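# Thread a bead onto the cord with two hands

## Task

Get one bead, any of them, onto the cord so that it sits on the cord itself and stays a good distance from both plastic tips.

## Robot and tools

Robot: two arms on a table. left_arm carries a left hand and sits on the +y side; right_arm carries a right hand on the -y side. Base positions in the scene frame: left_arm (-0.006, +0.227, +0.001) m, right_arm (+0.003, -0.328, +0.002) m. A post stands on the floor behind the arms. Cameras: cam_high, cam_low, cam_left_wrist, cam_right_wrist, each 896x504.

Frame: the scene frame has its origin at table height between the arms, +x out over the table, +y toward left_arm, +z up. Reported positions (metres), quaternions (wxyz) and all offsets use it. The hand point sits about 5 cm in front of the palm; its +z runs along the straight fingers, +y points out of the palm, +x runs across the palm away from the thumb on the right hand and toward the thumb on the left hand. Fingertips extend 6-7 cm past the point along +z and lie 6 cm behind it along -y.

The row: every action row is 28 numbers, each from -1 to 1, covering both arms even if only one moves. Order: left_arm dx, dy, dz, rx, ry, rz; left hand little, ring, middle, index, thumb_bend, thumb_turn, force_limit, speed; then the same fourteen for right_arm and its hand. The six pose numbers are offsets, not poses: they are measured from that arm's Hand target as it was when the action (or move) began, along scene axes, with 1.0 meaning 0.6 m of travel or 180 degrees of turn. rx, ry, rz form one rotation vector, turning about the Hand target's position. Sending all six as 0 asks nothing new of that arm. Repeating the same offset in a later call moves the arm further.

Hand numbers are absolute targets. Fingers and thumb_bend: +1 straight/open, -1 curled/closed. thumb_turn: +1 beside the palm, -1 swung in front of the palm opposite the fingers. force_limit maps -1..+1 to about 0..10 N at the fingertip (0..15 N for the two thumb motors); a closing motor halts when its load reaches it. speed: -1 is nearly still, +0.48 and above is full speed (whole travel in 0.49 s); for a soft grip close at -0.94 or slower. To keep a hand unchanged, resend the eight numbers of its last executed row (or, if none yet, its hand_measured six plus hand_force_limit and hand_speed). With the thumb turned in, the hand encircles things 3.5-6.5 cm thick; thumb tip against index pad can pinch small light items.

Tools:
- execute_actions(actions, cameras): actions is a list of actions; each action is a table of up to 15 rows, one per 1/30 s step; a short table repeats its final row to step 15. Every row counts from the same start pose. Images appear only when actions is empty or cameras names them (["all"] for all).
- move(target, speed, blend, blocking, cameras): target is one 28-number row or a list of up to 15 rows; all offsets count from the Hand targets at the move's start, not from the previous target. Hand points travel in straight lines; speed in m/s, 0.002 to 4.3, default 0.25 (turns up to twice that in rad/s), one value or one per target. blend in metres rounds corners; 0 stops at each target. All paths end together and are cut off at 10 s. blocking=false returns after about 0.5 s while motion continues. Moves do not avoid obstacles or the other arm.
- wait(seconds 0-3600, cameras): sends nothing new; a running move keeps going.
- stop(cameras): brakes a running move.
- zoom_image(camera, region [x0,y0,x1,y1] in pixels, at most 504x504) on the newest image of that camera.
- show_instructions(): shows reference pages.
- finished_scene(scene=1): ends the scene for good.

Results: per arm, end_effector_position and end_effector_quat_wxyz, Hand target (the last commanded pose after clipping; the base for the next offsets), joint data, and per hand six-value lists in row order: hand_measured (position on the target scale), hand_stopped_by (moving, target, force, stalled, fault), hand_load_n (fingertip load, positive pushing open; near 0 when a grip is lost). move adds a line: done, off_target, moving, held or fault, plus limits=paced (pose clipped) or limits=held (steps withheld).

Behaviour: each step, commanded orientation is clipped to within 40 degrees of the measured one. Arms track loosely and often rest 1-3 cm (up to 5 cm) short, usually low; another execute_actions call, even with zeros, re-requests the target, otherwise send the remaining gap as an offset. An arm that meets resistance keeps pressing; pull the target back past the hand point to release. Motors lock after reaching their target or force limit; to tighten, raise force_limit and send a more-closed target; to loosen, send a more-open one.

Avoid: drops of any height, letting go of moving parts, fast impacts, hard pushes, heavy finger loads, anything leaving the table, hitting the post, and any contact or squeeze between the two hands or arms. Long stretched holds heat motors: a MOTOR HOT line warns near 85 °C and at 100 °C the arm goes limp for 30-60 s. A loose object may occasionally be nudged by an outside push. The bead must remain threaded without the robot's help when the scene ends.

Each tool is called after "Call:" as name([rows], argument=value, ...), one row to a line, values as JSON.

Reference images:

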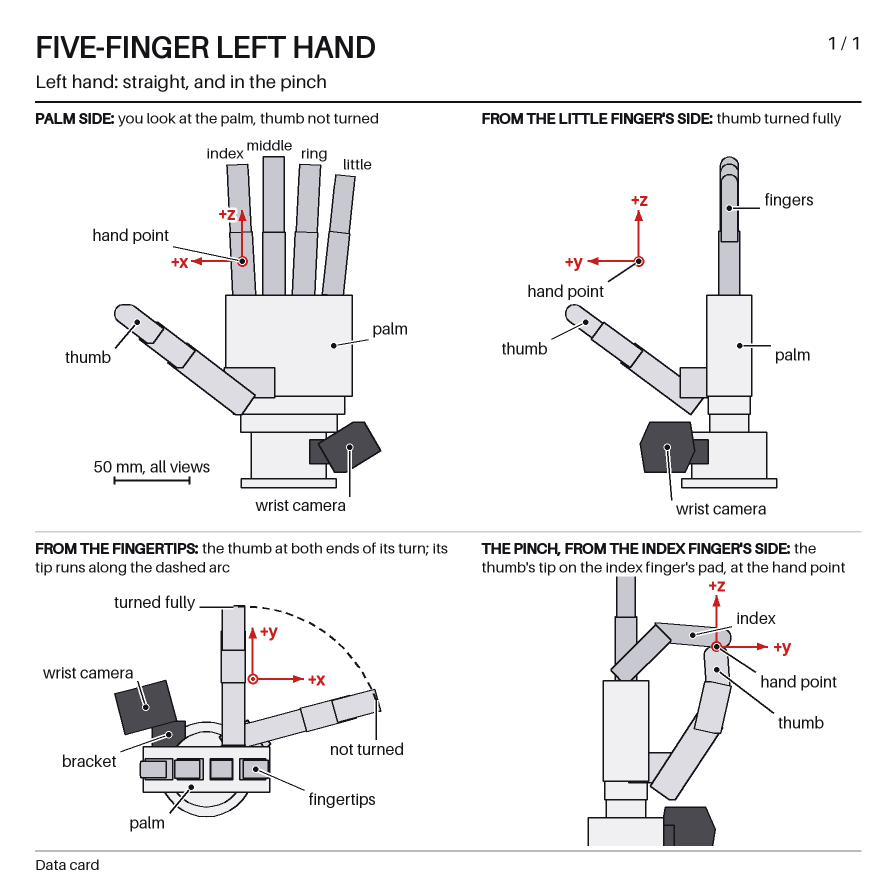

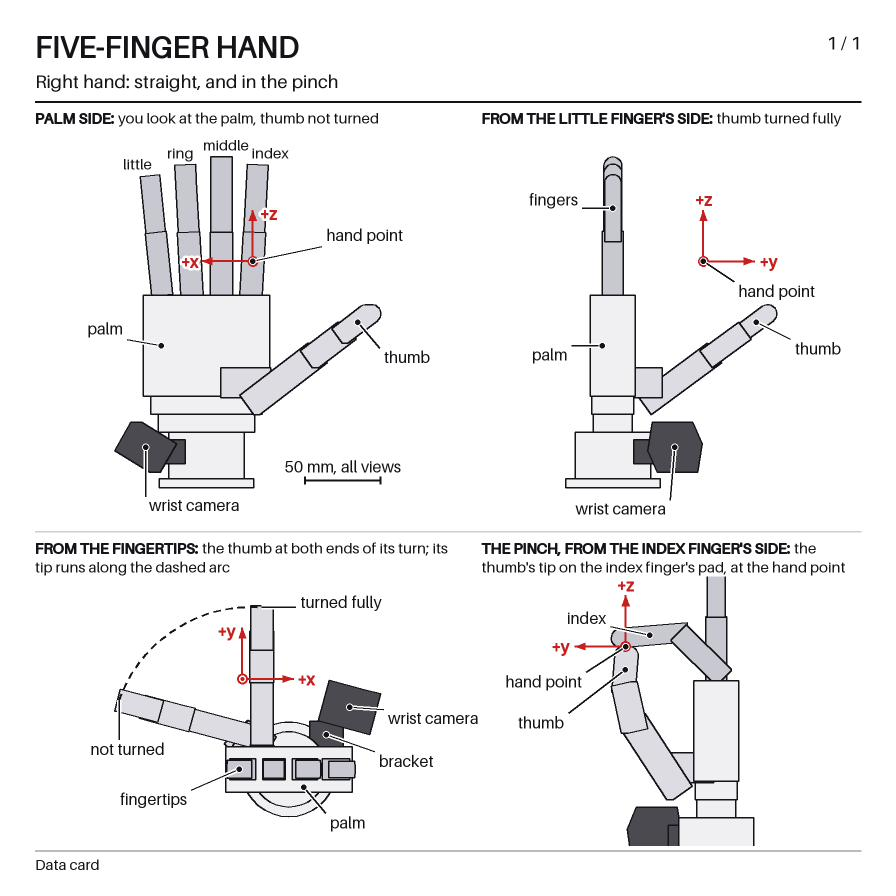

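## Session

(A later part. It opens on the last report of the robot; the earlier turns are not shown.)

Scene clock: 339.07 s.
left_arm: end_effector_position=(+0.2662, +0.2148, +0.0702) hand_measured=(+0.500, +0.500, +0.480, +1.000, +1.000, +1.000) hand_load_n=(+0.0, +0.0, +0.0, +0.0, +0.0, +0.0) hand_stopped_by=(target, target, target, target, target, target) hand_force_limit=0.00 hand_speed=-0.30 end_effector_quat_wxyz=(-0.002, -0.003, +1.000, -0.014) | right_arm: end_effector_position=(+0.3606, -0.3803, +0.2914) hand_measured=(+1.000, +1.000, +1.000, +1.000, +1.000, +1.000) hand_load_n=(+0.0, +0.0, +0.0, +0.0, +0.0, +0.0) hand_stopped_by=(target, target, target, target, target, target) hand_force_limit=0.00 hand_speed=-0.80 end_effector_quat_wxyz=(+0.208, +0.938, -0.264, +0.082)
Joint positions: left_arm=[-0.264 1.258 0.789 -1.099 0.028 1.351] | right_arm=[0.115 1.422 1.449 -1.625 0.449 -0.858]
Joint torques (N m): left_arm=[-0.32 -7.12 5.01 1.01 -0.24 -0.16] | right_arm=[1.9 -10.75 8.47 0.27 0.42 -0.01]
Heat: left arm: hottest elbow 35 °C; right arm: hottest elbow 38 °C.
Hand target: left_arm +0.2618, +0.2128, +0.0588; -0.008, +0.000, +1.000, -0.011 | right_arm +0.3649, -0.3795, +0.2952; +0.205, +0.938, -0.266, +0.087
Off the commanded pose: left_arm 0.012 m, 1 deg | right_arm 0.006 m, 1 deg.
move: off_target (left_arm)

Call:
move([
  [0,0,0.009,0,0,0,0.5,0.5,0.48,1,1,1,0,-0.3,0,0,0,0,0,0,1,1,1,1,1,1,0,-0.8],
  [0,0.045,0.009,0,0,0,0.5,0.5,0.48,1,1,1,0,-0.3,0,0,0,0,0,0,1,1,1,1,1,1,0,-0.8],
], speed=0.04, cameras=["cam_left_wrist"])

Call:
zoom_image(camera="cam_left_wrist", region=[360, 100, 640, 260])

Scene clock: 345.67 s.
left_arm: end_effector_position=(+0.2696, +0.2294, +0.0697) hand_measured=(+0.500, +0.500, +0.480, +1.000, +1.000, +1.000) hand_load_n=(+0.0, -0.5, +0.0, +0.0, +0.0, -0.5) hand_stopped_by=(target, target, target, target, target, target) hand_force_limit=0.00 hand_speed=-0.30 end_effector_quat_wxyz=(-0.001, +0.003, +1.000, -0.020) | right_arm: end_effector_position=(+0.3606, -0.3803, +0.2914) hand_measured=(+1.000, +1.000, +1.000, +1.000, +1.000, +1.000) hand_load_n=(+0.0, +0.0, +0.0, +0.0, +0.0, +0.0) hand_stopped_by=(target, target, target, target, target, target) hand_force_limit=0.00 hand_speed=-0.80 end_effector_quat_wxyz=(+0.208, +0.938, -0.264, +0.082)
Joint positions: left_arm=[-0.21 1.256 0.788 -1.099 0.04 1.416] | right_arm=[0.115 1.422 1.449 -1.625 0.449 -0.858]
Joint torques (N m): left_arm=[2.2 -8.7 4.97 -0.05 -0.68 0.02] | right_arm=[1.79 -10.7 8.46 0.24 0.38 -0.02]
Heat: left arm: hottest elbow 35 °C; right arm: hottest elbow 38 °C.
Hand target: left_arm +0.2618, +0.2398, +0.0642; -0.008, +0.000, +1.000, -0.011 | right_arm +0.3649, -0.3795, +0.2952; +0.205, +0.938, -0.266, +0.087
Off the commanded pose: left_arm 0.014 m, 1 deg | right_arm 0.006 m, 1 deg.
move: off_target (left_arm)

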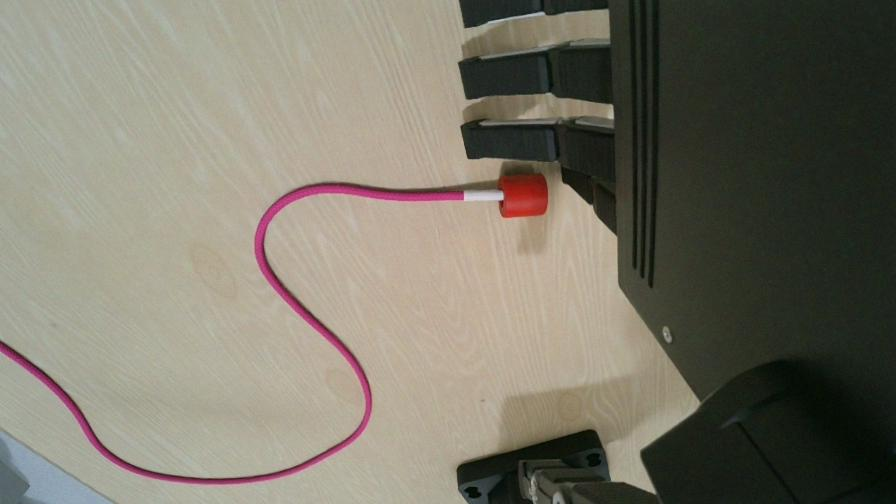

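Scaled by 1.800 from the camera's image (finer frame: 1280x720).

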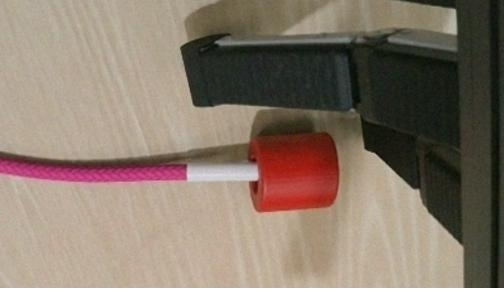

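Call:
move(target=[-0.005,0.035,0.006,0,0,0,0.5,0.5,0.48,1,1,1,0,-0.3,0,0,0,0,0,0,1,1,1,1,1,1,0,-0.8], speed=0.04, cameras=["cam_left_wrist"])

Call:
zoom_image(camera="cam_left_wrist", region=[360, 100, 640, 260])

Scene clock: 353.30 s.
left_arm: end_effector_position=(+0.2686, +0.2526, +0.0701) hand_measured=(+0.500, +0.500, +0.480, +1.000, +1.000, +1.000) hand_load_n=(+0.0, +0.0, +0.0, +0.0, +0.0, +0.0) hand_stopped_by=(target, target, target, target, target, target) hand_force_limit=0.00 hand_speed=-0.30 end_effector_quat_wxyz=(+0.002, +0.003, +1.000, -0.018) | right_arm: end_effector_position=(+0.3606, -0.3803, +0.2914) hand_measured=(+1.000, +1.000, +1.000, +1.000, +1.000, +1.000) hand_load_n=(+0.0, +0.0, +0.0, +0.0, +0.0, +0.0) hand_stopped_by=(target, target, target, target, target, target) hand_force_limit=0.00 hand_speed=-0.80 end_effector_quat_wxyz=(+0.208, +0.938, -0.264, +0.082)
Joint positions: left_arm=[-0.139 1.24 0.776 -1.099 0.034 1.486] | right_arm=[0.115 1.422 1.449 -1.625 0.449 -0.858]
Joint torques (N m): left_arm=[2.08 -8.88 5.39 -0.72 -0.51 0] | right_arm=[1.9 -10.52 8.43 0.23 0.42 -0.02]
Heat: left arm: hottest elbow 35 °C; right arm: hottest elbow 38 °C.
Hand target: left_arm +0.2587, +0.2608, +0.0678; -0.008, +0.000, +1.000, -0.011 | right_arm +0.3649, -0.3795, +0.2952; +0.205, +0.938, -0.266, +0.087
Off the commanded pose: left_arm 0.013 m, 1 deg | right_arm 0.006 m, 1 deg.
move: off_target (left_arm)

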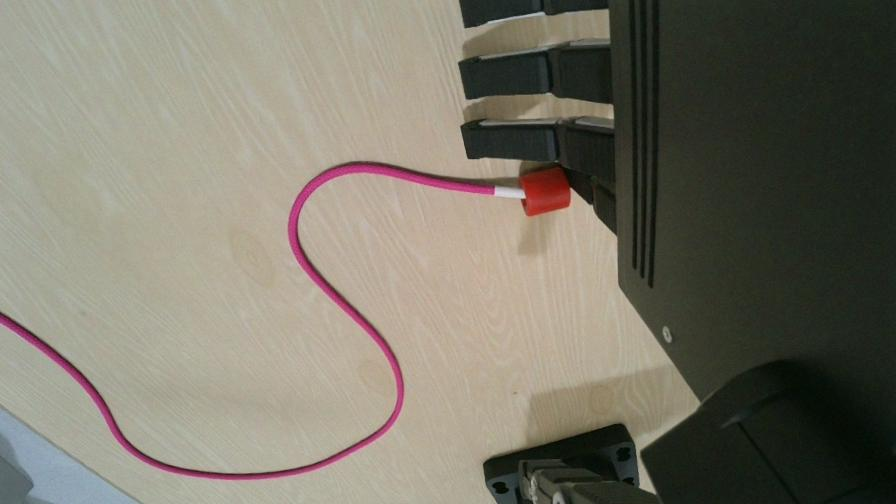

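Scaled by 1.800 from the camera's image (finer frame: 1280x720).

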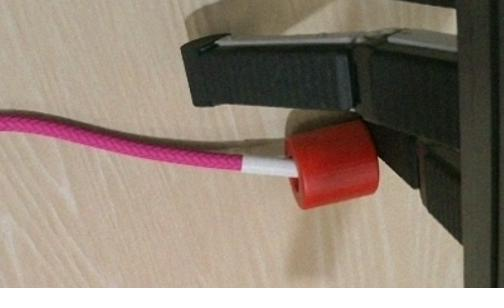

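Call:
move([
  [0,-0.03,0.006,0,0,0,0.5,0.5,0.48,1,1,1,0,-0.3,0,0,0,0,0,0,1,1,1,1,1,1,0,-0.8],
  [-0.02,-0.03,0.006,0,0,0,0.5,0.5,0.48,1,1,1,0,-0.3,0,0,0,0,0,0,1,1,1,1,1,1,0,-0.8],
], speed=0.04, cameras=["cam_left_wrist"])

Call:
zoom_image(camera="cam_left_wrist", region=[360, 100, 640, 260])

Scene clock: 366.37 s.
left_arm: end_effector_position=(+0.2541, +0.2464, +0.0720) hand_measured=(+0.500, +0.500, +0.480, +1.000, +1.000, +1.000) hand_load_n=(+0.0, +0.0, +0.0, +0.0, +0.0, +0.0) hand_stopped_by=(target, target, target, target, target, target) hand_force_limit=0.00 hand_speed=-0.30 end_effector_quat_wxyz=(-0.002, -0.004, +1.000, -0.011) | right_arm: end_effector_position=(+0.3606, -0.3803, +0.2914) hand_measured=(+1.000, +1.000, +1.000, +1.000, +1.000, +1.000) hand_load_n=(+0.0, +0.0, +0.0, +0.0, -0.5, +0.0) hand_stopped_by=(target, target, target, target, target, target) hand_force_limit=0.00 hand_speed=-0.80 end_effector_quat_wxyz=(+0.208, +0.938, -0.264, +0.082)
Joint positions: left_arm=[-0.171 1.208 0.753 -1.116 0.023 1.441] | right_arm=[0.115 1.422 1.449 -1.625 0.449 -0.858]
Joint torques (N m): left_arm=[-0.56 -8.29 5.85 -0.58 -0.09 -0.18] | right_arm=[1.79 -10.58 8.44 0.18 0.41 -0.03]
Heat: left arm: hottest elbow 35 °C; right arm: hottest elbow 38 °C.
Hand target: left_arm +0.2467, +0.2428, +0.0715; -0.008, +0.000, +1.000, -0.011 | right_arm +0.3649, -0.3795, +0.2952; +0.205, +0.938, -0.266, +0.087
Off the commanded pose: left_arm 0.008 m, 1 deg | right_arm 0.006 m, 1 deg.
move: done

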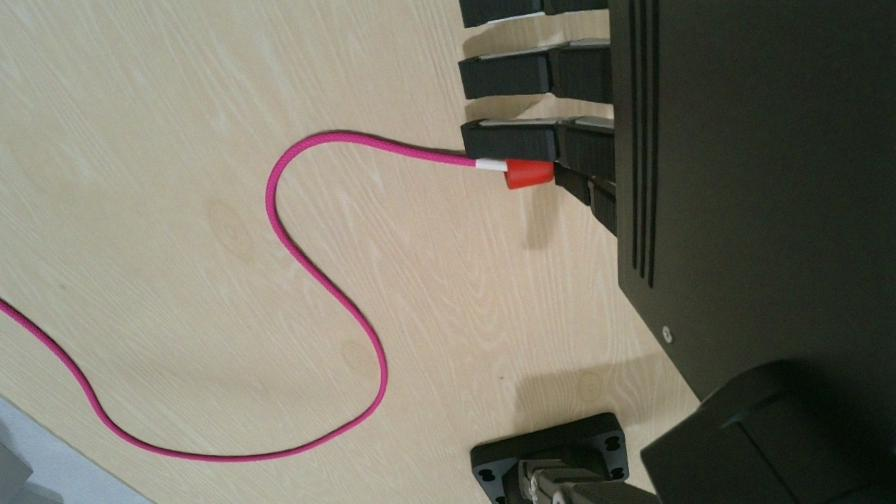

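Scaled by 1.800 from the camera's image (finer frame: 1280x720).

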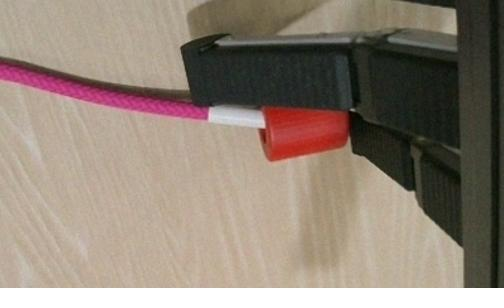

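Call:
move([
  [-0.0,-0.03,0.015,0,0,0,1,1,1,1,1,1,0,-0.3,0,0,0,0,0,0,1,1,1,1,1,1,0,-0.8],
  [-0.01,-0.03,0.008,0,0,0,1,1,1,1,1,1,0,-0.3,0,0,0,0,0,0,1,1,1,1,1,1,0,-0.8],
], speed=0.04, cameras=["cam_left_wrist"])

Call:
zoom_image(camera="cam_left_wrist", region=[360, 60, 640, 260])

Scene clock: 379.13 s.
left_arm: end_effector_position=(+0.2453, +0.2285, +0.0771) hand_measured=(+1.000, +1.000, +1.000, +1.000, +1.000, +1.000) hand_load_n=(+0.0, +0.0, +0.0, +0.0, +0.0, +0.0) hand_stopped_by=(target, target, target, target, target, target) hand_force_limit=0.00 hand_speed=-0.30 end_effector_quat_wxyz=(-0.006, -0.004, +1.000, -0.011) | right_arm: end_effector_position=(+0.3606, -0.3803, +0.2914) hand_measured=(+1.000, +1.000, +1.000, +1.000, +1.000, +1.000) hand_load_n=(+0.0, +0.0, +0.0, +0.0, -0.5, -0.5) hand_stopped_by=(target, target, target, target, target, target) hand_force_limit=0.00 hand_speed=-0.80 end_effector_quat_wxyz=(+0.208, +0.938, -0.264, +0.082)
Joint positions: left_arm=[-0.236 1.191 0.753 -1.14 0.023 1.376] | right_arm=[0.115 1.422 1.449 -1.625 0.449 -0.858]
Joint torques (N m): left_arm=[-0.5 -8.12 6.09 -0.27 -0.05 -0.19] | right_arm=[1.73 -10.7 8.42 0.23 0.38 -0.02]
Heat: left arm: hottest elbow 34 °C; right arm: hottest elbow 38 °C.
Hand target: left_arm +0.2407, +0.2248, +0.0762; -0.008, +0.000, +1.000, -0.011 | right_arm +0.3649, -0.3795, +0.2952; +0.205, +0.938, -0.266, +0.087
Off the commanded pose: left_arm 0.006 m, 1 deg | right_arm 0.006 m, 1 deg.
move: done

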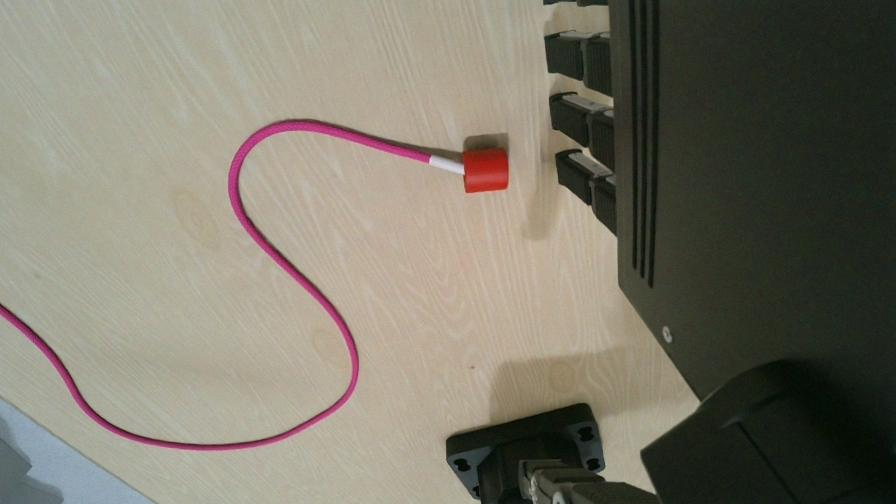

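Scaled by 1.800 from the camera's image (finer frame: 1280x720).

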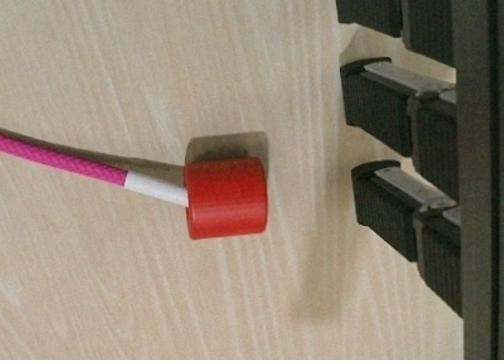

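Call:
zoom_image(camera="cam_left_wrist", region=[420, 130, 530, 210])

Scaled by 4.582 from the camera's image (finer frame: 1280x720).

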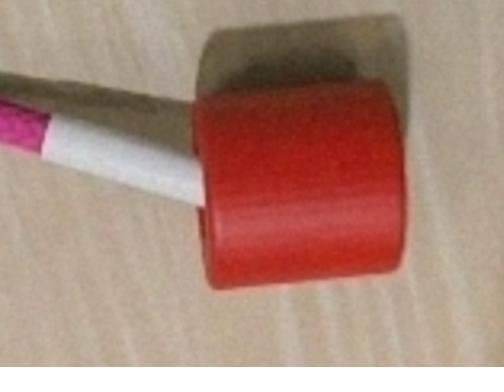

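Call:
move(target=[-0.006,0.07,0.004,0,0,0,1,1,1,1,1,1,0,-0.3,0,0,0,0,0,0,1,1,1,1,1,1,0,-0.8], speed=0.04, cameras=["cam_left_wrist"])

Call:
zoom_image(camera="cam_left_wrist", region=[360, 60, 640, 260])

Scene clock: 424.67 s.
left_arm: end_effector_position=(+0.2449, +0.2627, +0.0791) hand_measured=(+1.000, +1.000, +1.000, +1.000, +1.000, +1.000) hand_load_n=(+0.0, +0.0, +0.0, +0.0, +0.0, +0.0) hand_stopped_by=(target, target, target, target, target, target) hand_force_limit=0.00 hand_speed=-0.30 end_effector_quat_wxyz=(-0.002, +0.002, +1.000, -0.011) | right_arm: end_effector_position=(+0.3606, -0.3803, +0.2914) hand_measured=(+1.000, +1.000, +1.000, +1.000, +1.000, +1.000) hand_load_n=(+0.0, +0.0, +0.0, +0.0, +0.0, +0.0) hand_stopped_by=(target, target, target, target, target, target) hand_force_limit=0.00 hand_speed=-0.80 end_effector_quat_wxyz=(+0.208, +0.938, -0.264, +0.082)
Joint positions: left_arm=[-0.119 1.166 0.74 -1.148 0.023 1.506] | right_arm=[0.115 1.422 1.449 -1.625 0.449 -0.858]
Joint torques (N m): left_arm=[1.67 -8.06 5.9 -0.72 -0.11 -0.04] | right_arm=[1.96 -10.58 8.46 0.29 0.4 -0.01]
Heat: left arm: hottest elbow 34 °C; right arm: hottest elbow 39 °C.
Hand target: left_arm +0.2372, +0.2668, +0.0786; -0.008, +0.000, +1.000, -0.011 | right_arm +0.3649, -0.3795, +0.2952; +0.205, +0.938, -0.266, +0.087
Off the commanded pose: left_arm 0.009 m, 1 deg | right_arm 0.006 m, 1 deg.
move: done

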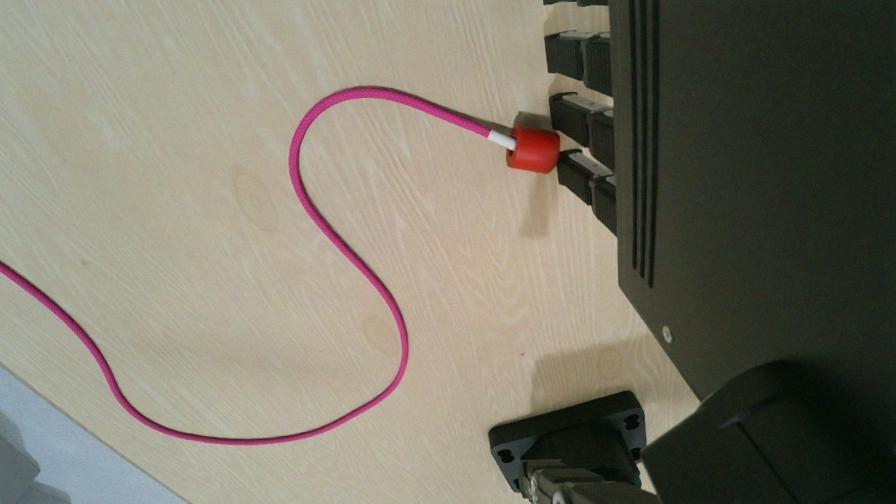

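Scaled by 1.800 from the camera's image (finer frame: 1280x720).

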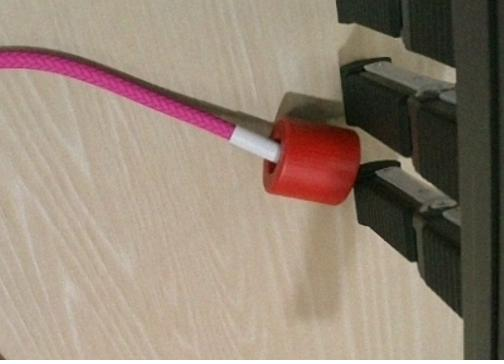

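Call:
move(target=[-0.0,0.025,0.003,0,0,0,1,1,1,1,1,1,0,-0.3,0,0,0,0,0,0,1,1,1,1,1,1,0,-0.8], speed=0.04, cameras=["cam_left_wrist"])

Call:
zoom_image(camera="cam_left_wrist", region=[360, 60, 640, 260])

Scene clock: 430.83 s.
left_arm: end_effector_position=(+0.2439, +0.2781, +0.0801) hand_measured=(+1.000, +1.000, +1.000, +1.000, +1.000, +1.000) hand_load_n=(+0.0, +0.0, +0.0, +0.0, +0.0, +0.0) hand_stopped_by=(target, target, target, target, target, target) hand_force_limit=0.00 hand_speed=-0.30 end_effector_quat_wxyz=(-0.004, +0.002, +1.000, -0.011) | right_arm: end_effector_position=(+0.3606, -0.3803, +0.2914) hand_measured=(+1.000, +1.000, +1.000, +1.000, +1.000, +1.000) hand_load_n=(+0.0, +0.0, +0.0, +0.0, +0.0, +0.0) hand_stopped_by=(target, target, target, target, target, target) hand_force_limit=0.00 hand_speed=-0.80 end_effector_quat_wxyz=(+0.208, +0.938, -0.264, +0.082)
Joint positions: left_arm=[-0.064 1.162 0.74 -1.156 0.023 1.56] | right_arm=[0.115 1.422 1.449 -1.625 0.449 -0.858]
Joint torques (N m): left_arm=[1.73 -7.88 6.04 -0.62 -0.16 -0.05] | right_arm=[1.96 -10.58 8.51 0.25 0.39 0]
Heat: left arm: hottest elbow 34 °C; right arm: hottest elbow 39 °C.
Hand target: left_arm +0.2371, +0.2818, +0.0804; -0.008, +0.000, +1.000, -0.011 | right_arm +0.3649, -0.3795, +0.2952; +0.205, +0.938, -0.266, +0.087
Off the commanded pose: left_arm 0.008 m, 1 deg | right_arm 0.006 m, 1 deg.
move: done

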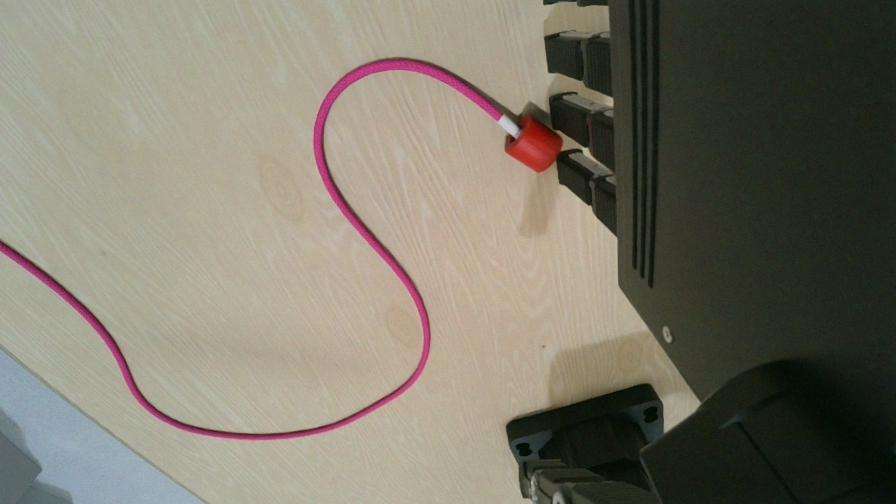

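Scaled by 1.800 from the camera's image (finer frame: 1280x720).

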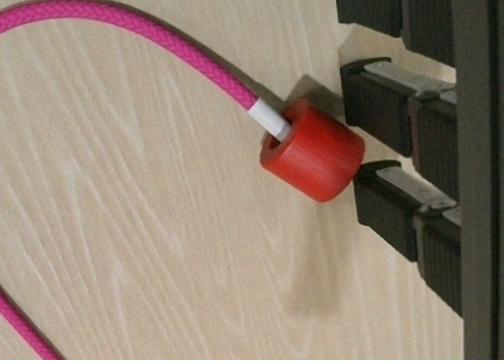

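Call:
move(target=[0,-0.03,0.05,0,0,0,1,1,1,1,1,1,0,-0.3,-0.158,0.68,-0.1,0.138,-0.056,-0.318,1,1,1,1,1,1,0,-0.8], speed=0.2, cameras=["all"])

Scene clock: 540.07 s.
left_arm: end_effector_position=(+0.2196, +0.2688, +0.0919) hand_measured=(+1.000, +1.000, +1.000, +1.000, +1.000, +1.000) hand_load_n=(+0.0, +0.0, +0.0, +0.0, -0.5, +0.0) hand_stopped_by=(target, target, target, target, target, target) hand_force_limit=0.00 hand_speed=-0.30 end_effector_quat_wxyz=(-0.032, -0.005, +0.999, -0.010) | right_arm: end_effector_position=(+0.2601, +0.0151, +0.2286) hand_measured=(+1.000, +1.000, +1.000, +1.000, +1.000, +1.000) hand_load_n=(+0.0, +0.0, +0.0, +0.0, +0.0, +0.0) hand_stopped_by=(target, target, target, target, target, target) hand_force_limit=0.00 hand_speed=-0.80 end_effector_quat_wxyz=(+0.016, +0.711, -0.703, -0.001)
Joint positions: left_arm=[-0.1 1.126 0.74 -1.248 0.023 1.512] | right_arm=[0.735 1.527 1.48 -1.555 -0.001 0.767]
Joint torques (N m): left_arm=[-0.32 -7.41 10.52 -0.79 -0.1 -0.18] | right_arm=[2.49 -11.4 10.06 0.55 -0.04 0.16]
Heat: left arm: hottest elbow 34 °C; right arm: hottest elbow 40 °C.
Hand target: left_arm +0.2371, +0.2638, +0.1105; -0.008, +0.000, +1.000, -0.011 | right_arm +0.2701, +0.0285, +0.2351; +0.001, +0.708, -0.706, +0.001
Off the commanded pose: left_arm 0.026 m, 3 deg | right_arm 0.018 m, 2 deg.
move: off_target (left_arm, right_arm)

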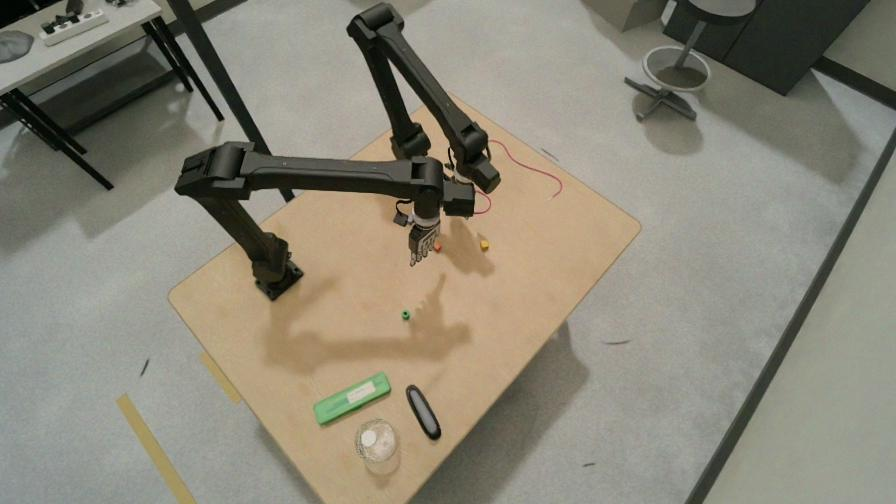

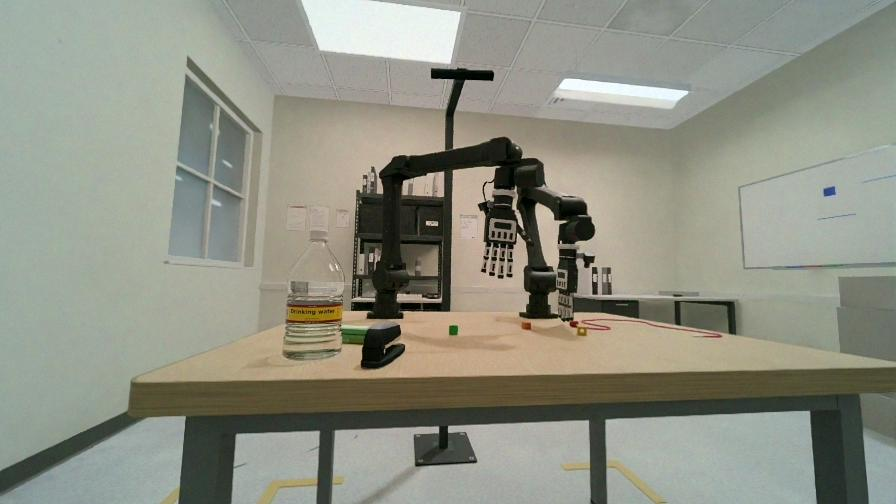

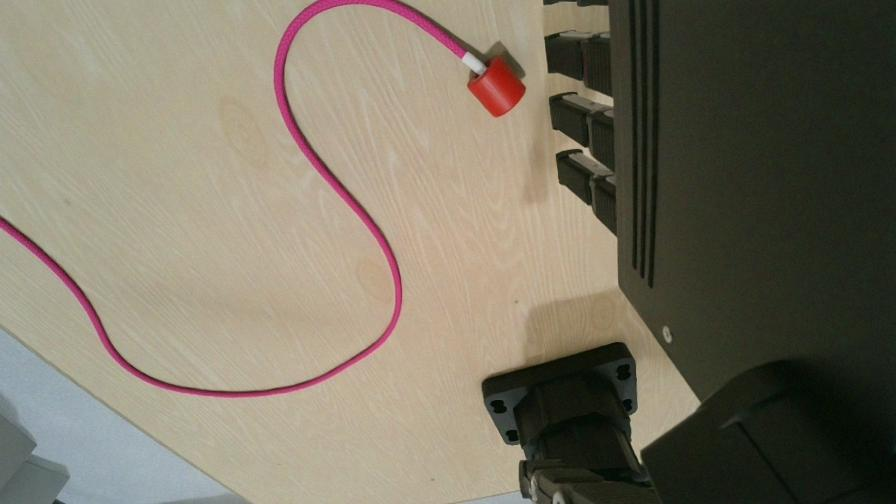

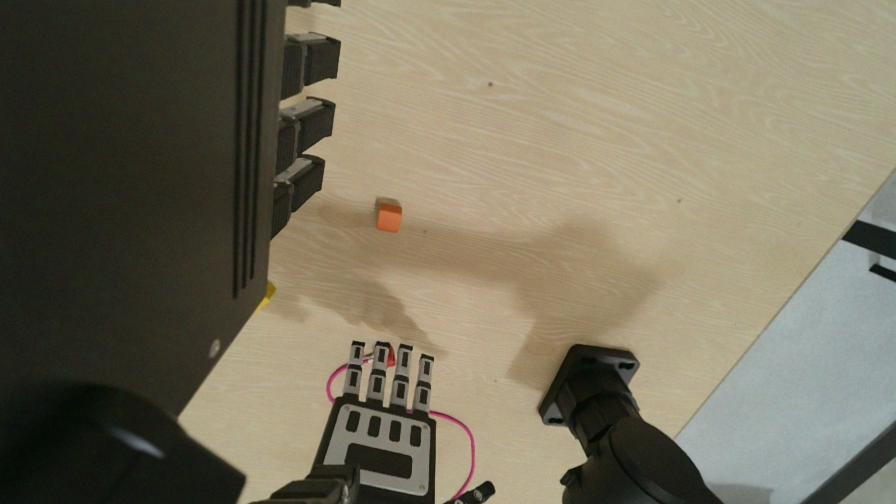

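Call:
zoom_image(camera="cam_right_wrist", region=[300, 300, 480, 504])

Call:
zoom_image(camera="cam_left_wrist", region=[400, 0, 580, 150])

Scaled by 2.471 from the camera's image (finer frame: 1280x720).

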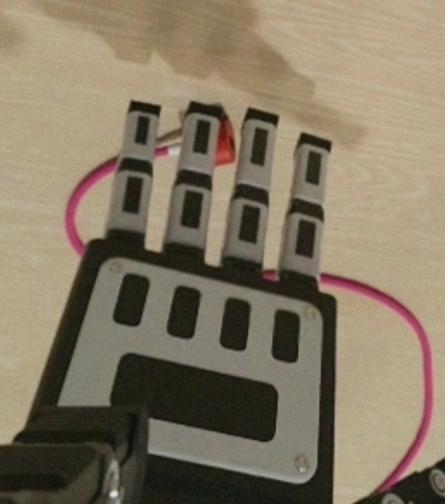

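Scaled by 2.800 from the camera's image (finer frame: 1280x720).

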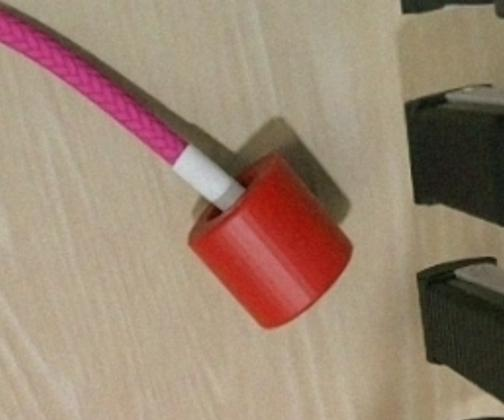

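Call:
move([
  [0,0,0.083,0,0,0,1,1,1,1,1,1,0,-0.3,0,0,0,0,0,0,1,1,1,1,1,1,0,-0.8],
  [0.0,0.077,0.05,-0.170,-0.111,0.202,1,1,1,1,1,1,0,-0.3,0,0,0,0,0,0,1,1,1,1,1,1,0,-0.8],
], speed=0.15, cameras=["cam_high","cam_left_wrist","cam_right_wrist"])

Scene clock: 611.03 s.
left_arm: end_effector_position=(+0.2380, +0.3080, +0.1421) hand_measured=(+1.000, +1.000, +1.000, +1.000, +1.000, +1.000) hand_load_n=(+0.0, +0.0, +0.0, +0.0, +0.0, +0.0) hand_stopped_by=(target, target, target, target, target, target) hand_force_limit=0.00 hand_speed=-0.30 end_effector_quat_wxyz=(+0.157, -0.297, +0.902, -0.272) | right_arm: end_effector_position=(+0.2602, +0.0151, +0.2286) hand_measured=(+1.000, +1.000, +1.000, +1.000, +1.000, +1.000) hand_load_n=(+0.0, +0.0, +0.0, +0.0, +0.0, +0.0) hand_stopped_by=(target, target, target, target, target, target) hand_force_limit=0.00 hand_speed=-0.80 end_effector_quat_wxyz=(+0.016, +0.711, -0.703, -0.001)
Joint positions: left_arm=[0.532 0.959 0.773 -1.197 0.613 1.457] | right_arm=[0.735 1.527 1.48 -1.555 -0.001 0.767]
Joint torques (N m): left_arm=[1.61 -5.77 6.76 0.98 0.46 -0.19] | right_arm=[2.26 -11.16 10.04 0.5 -0.01 0.14]
Motor temperatures (°C): left_arm=[24 29 41 27 24 28] | right_arm=[25 30 46 22 29 28]
Heat: left arm: hottest elbow 41 °C; right arm: hottest elbow 46 °C.
Hand target: left_arm +0.2371, +0.3100, +0.1405; +0.165, -0.303, +0.899, -0.271 | right_arm +0.2701, +0.0285, +0.2351; +0.001, +0.708, -0.706, +0.001
Off the commanded pose: left_arm 0.003 m, 1 deg | right_arm 0.018 m, 2 deg.
move: done

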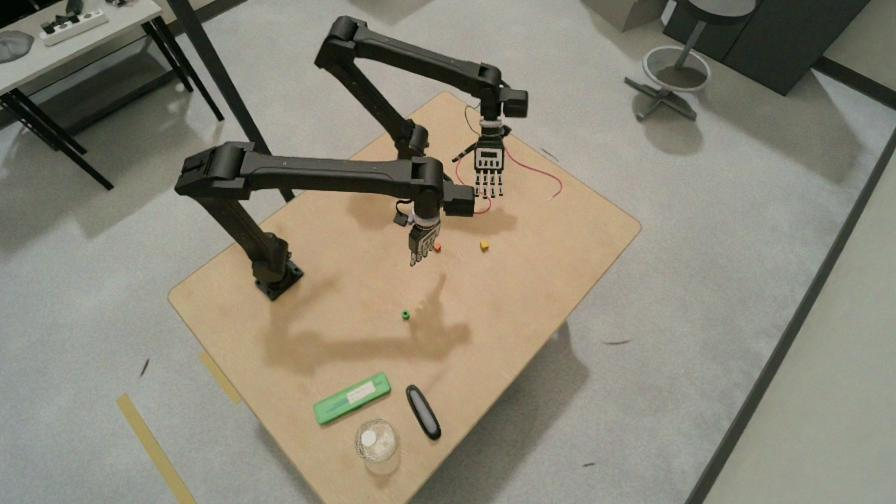

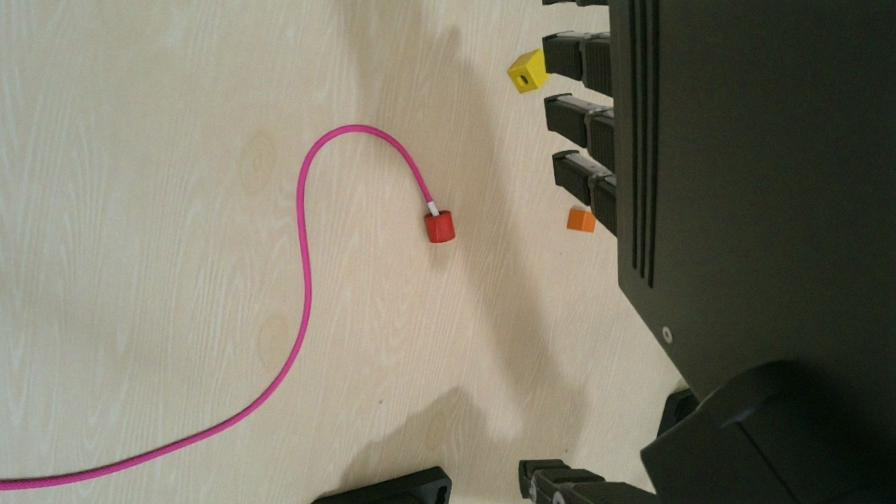

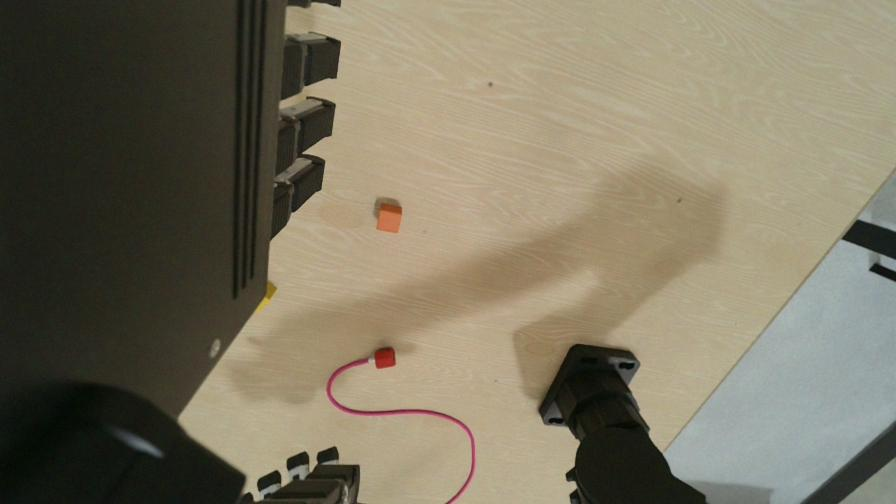

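Call:
execute_actions(actions=[])

Scene clock: 626.17 s.
left_arm: end_effector_position=(+0.2380, +0.3080, +0.1421) hand_measured=(+1.000, +1.000, +1.000, +1.000, +1.000, +1.000) hand_load_n=(+0.0, +0.0, +0.0, +0.0, +0.0, +0.0) hand_stopped_by=(target, target, target, target, target, target) hand_force_limit=0.00 hand_speed=-0.30 end_effector_quat_wxyz=(+0.157, -0.297, +0.902, -0.272) | right_arm: end_effector_position=(+0.2602, +0.0151, +0.2286) hand_measured=(+1.000, +1.000, +1.000, +1.000, +1.000, +1.000) hand_load_n=(+0.0, +0.0, +0.0, +0.0, +0.0, +0.0) hand_stopped_by=(target, target, target, target, target, target) hand_force_limit=0.00 hand_speed=-0.80 end_effector_quat_wxyz=(+0.016, +0.711, -0.703, -0.001)
Joint positions: left_arm=[0.532 0.959 0.773 -1.196 0.613 1.457] | right_arm=[0.735 1.527 1.48 -1.555 -0.001 0.767]
Joint velocities: within noise
Joint torques (N m): left_arm=[1.44 -5.54 6.75 1.06 0.47 -0.17] | right_arm=[2.26 -11.46 9.99 0.61 -0.02 0.12]
Motor temperatures (°C): left_arm=[24 29 40 27 24 28] | right_arm=[25 30 46 22 29 28]
Heat: left arm: hottest elbow 40 °C; right arm: hottest elbow 46 °C.
Hand target: left_arm +0.2372, +0.3100, +0.1405; +0.165, -0.303, +0.899, -0.271 | right_arm +0.2701, +0.0285, +0.2351; +0.001, +0.708, -0.706, +0.001
Off the commanded pose: left_arm 0.003 m, 1 deg | right_arm 0.018 m, 2 deg.

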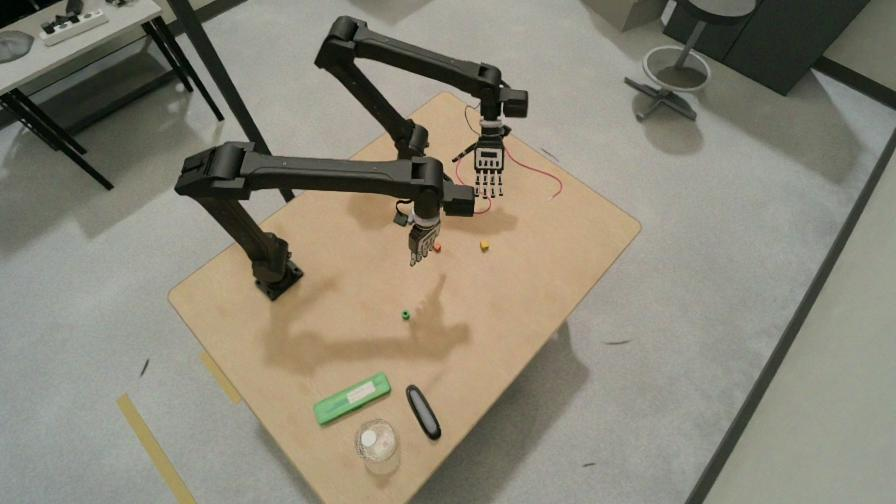

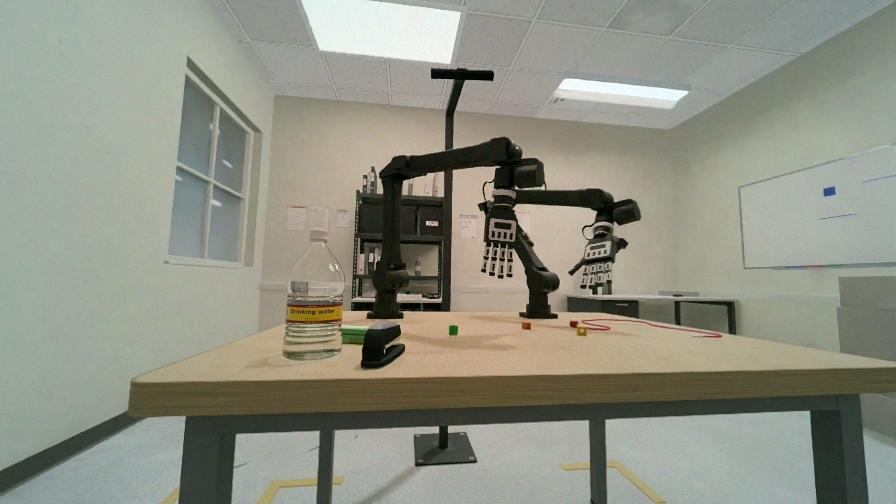

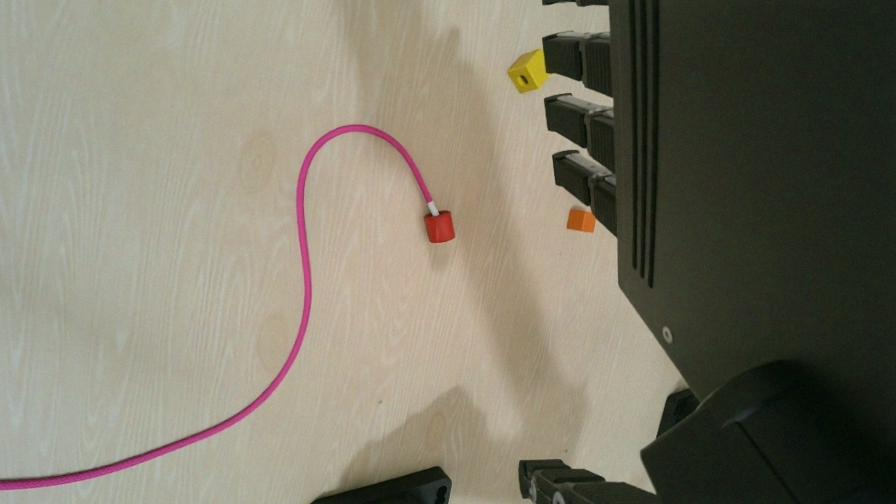

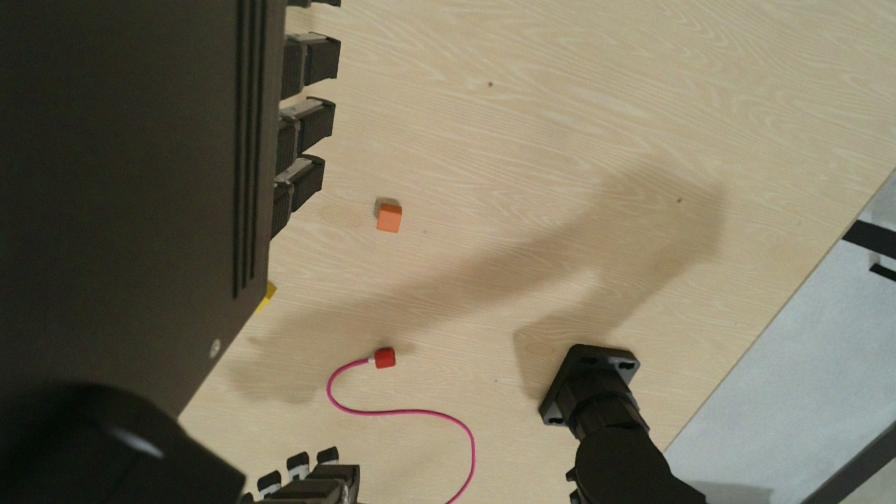

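Call:
move(target=[-0.013,-0.0033,-0.1325,0.0125,-0.0188,0.0162,1,1,1,1,1,-1,0,-0.3,0,0,0,0,0,0,1,1,1,1,1,1,0,-0.8], speed=0.1, cameras=["cam_left_wrist","cam_right_wrist"])

Scene clock: 697.90 s.
left_arm: end_effector_position=(+0.2294, +0.3035, +0.0618) hand_measured=(+1.000, +1.000, +1.000, +1.000, +1.000, -1.000) hand_load_n=(+0.0, +0.0, +0.0, +0.0, +0.0, +0.0) hand_stopped_by=(target, target, target, target, target, target) hand_force_limit=0.00 hand_speed=-0.30 end_effector_quat_wxyz=(+0.195, -0.307, +0.894, -0.262) | right_arm: end_effector_position=(+0.2602, +0.0151, +0.2286) hand_measured=(+1.000, +1.000, +1.000, +1.000, +1.000, +1.000) hand_load_n=(+0.0, +0.0, +0.0, +0.0, +0.0, +0.0) hand_stopped_by=(target, target, target, target, target, target) hand_force_limit=0.00 hand_speed=-0.80 end_effector_quat_wxyz=(+0.016, +0.711, -0.703, -0.001)
Joint positions: left_arm=[0.54 0.933 0.532 -0.886 0.609 1.408] | right_arm=[0.735 1.527 1.48 -1.555 -0.001 0.767]
Joint torques (N m): left_arm=[1.67 -4.78 6.67 1.31 0.24 -0.17] | right_arm=[2.37 -11.4 10.02 0.53 -0.03 0.14]
Heat: left arm: hottest elbow 38 °C; right arm: hottest elbow 48 °C.
Hand target: left_arm +0.2292, +0.3080, +0.0609; +0.204, -0.315, +0.891, -0.258 | right_arm +0.2701, +0.0285, +0.2351; +0.001, +0.708, -0.706, +0.001
Off the commanded pose: left_arm 0.005 m, 1 deg | right_arm 0.018 m, 2 deg.
move: done

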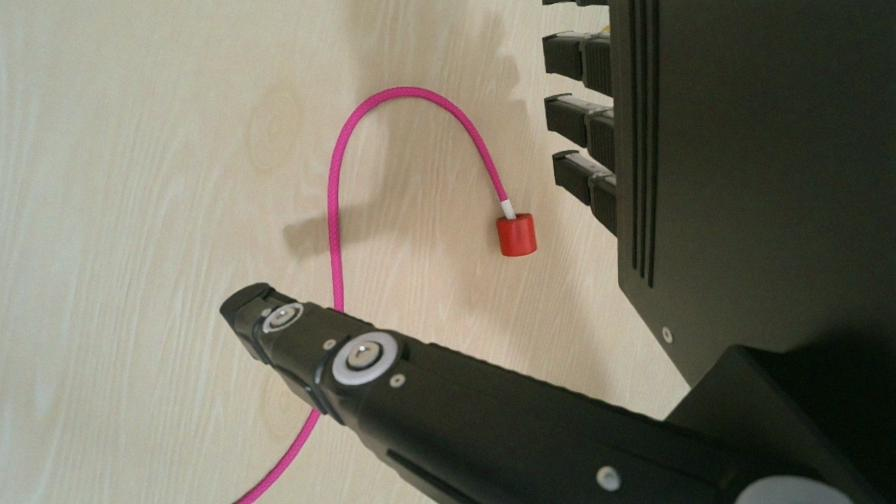

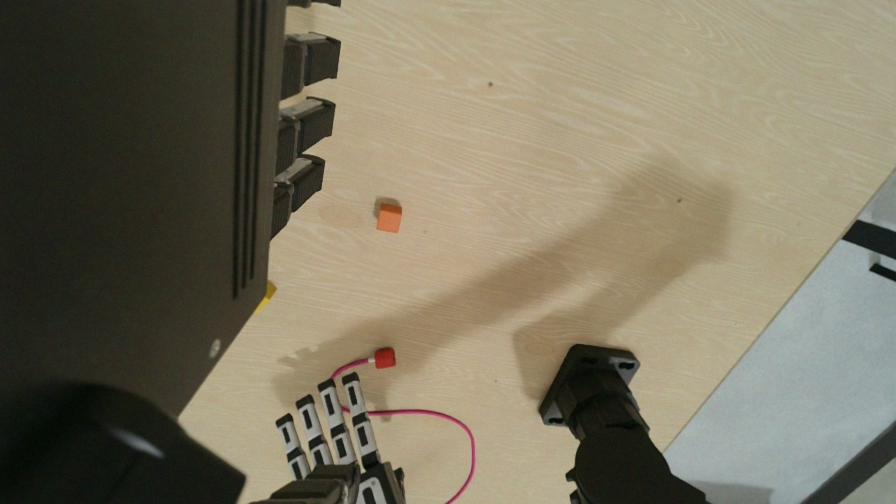

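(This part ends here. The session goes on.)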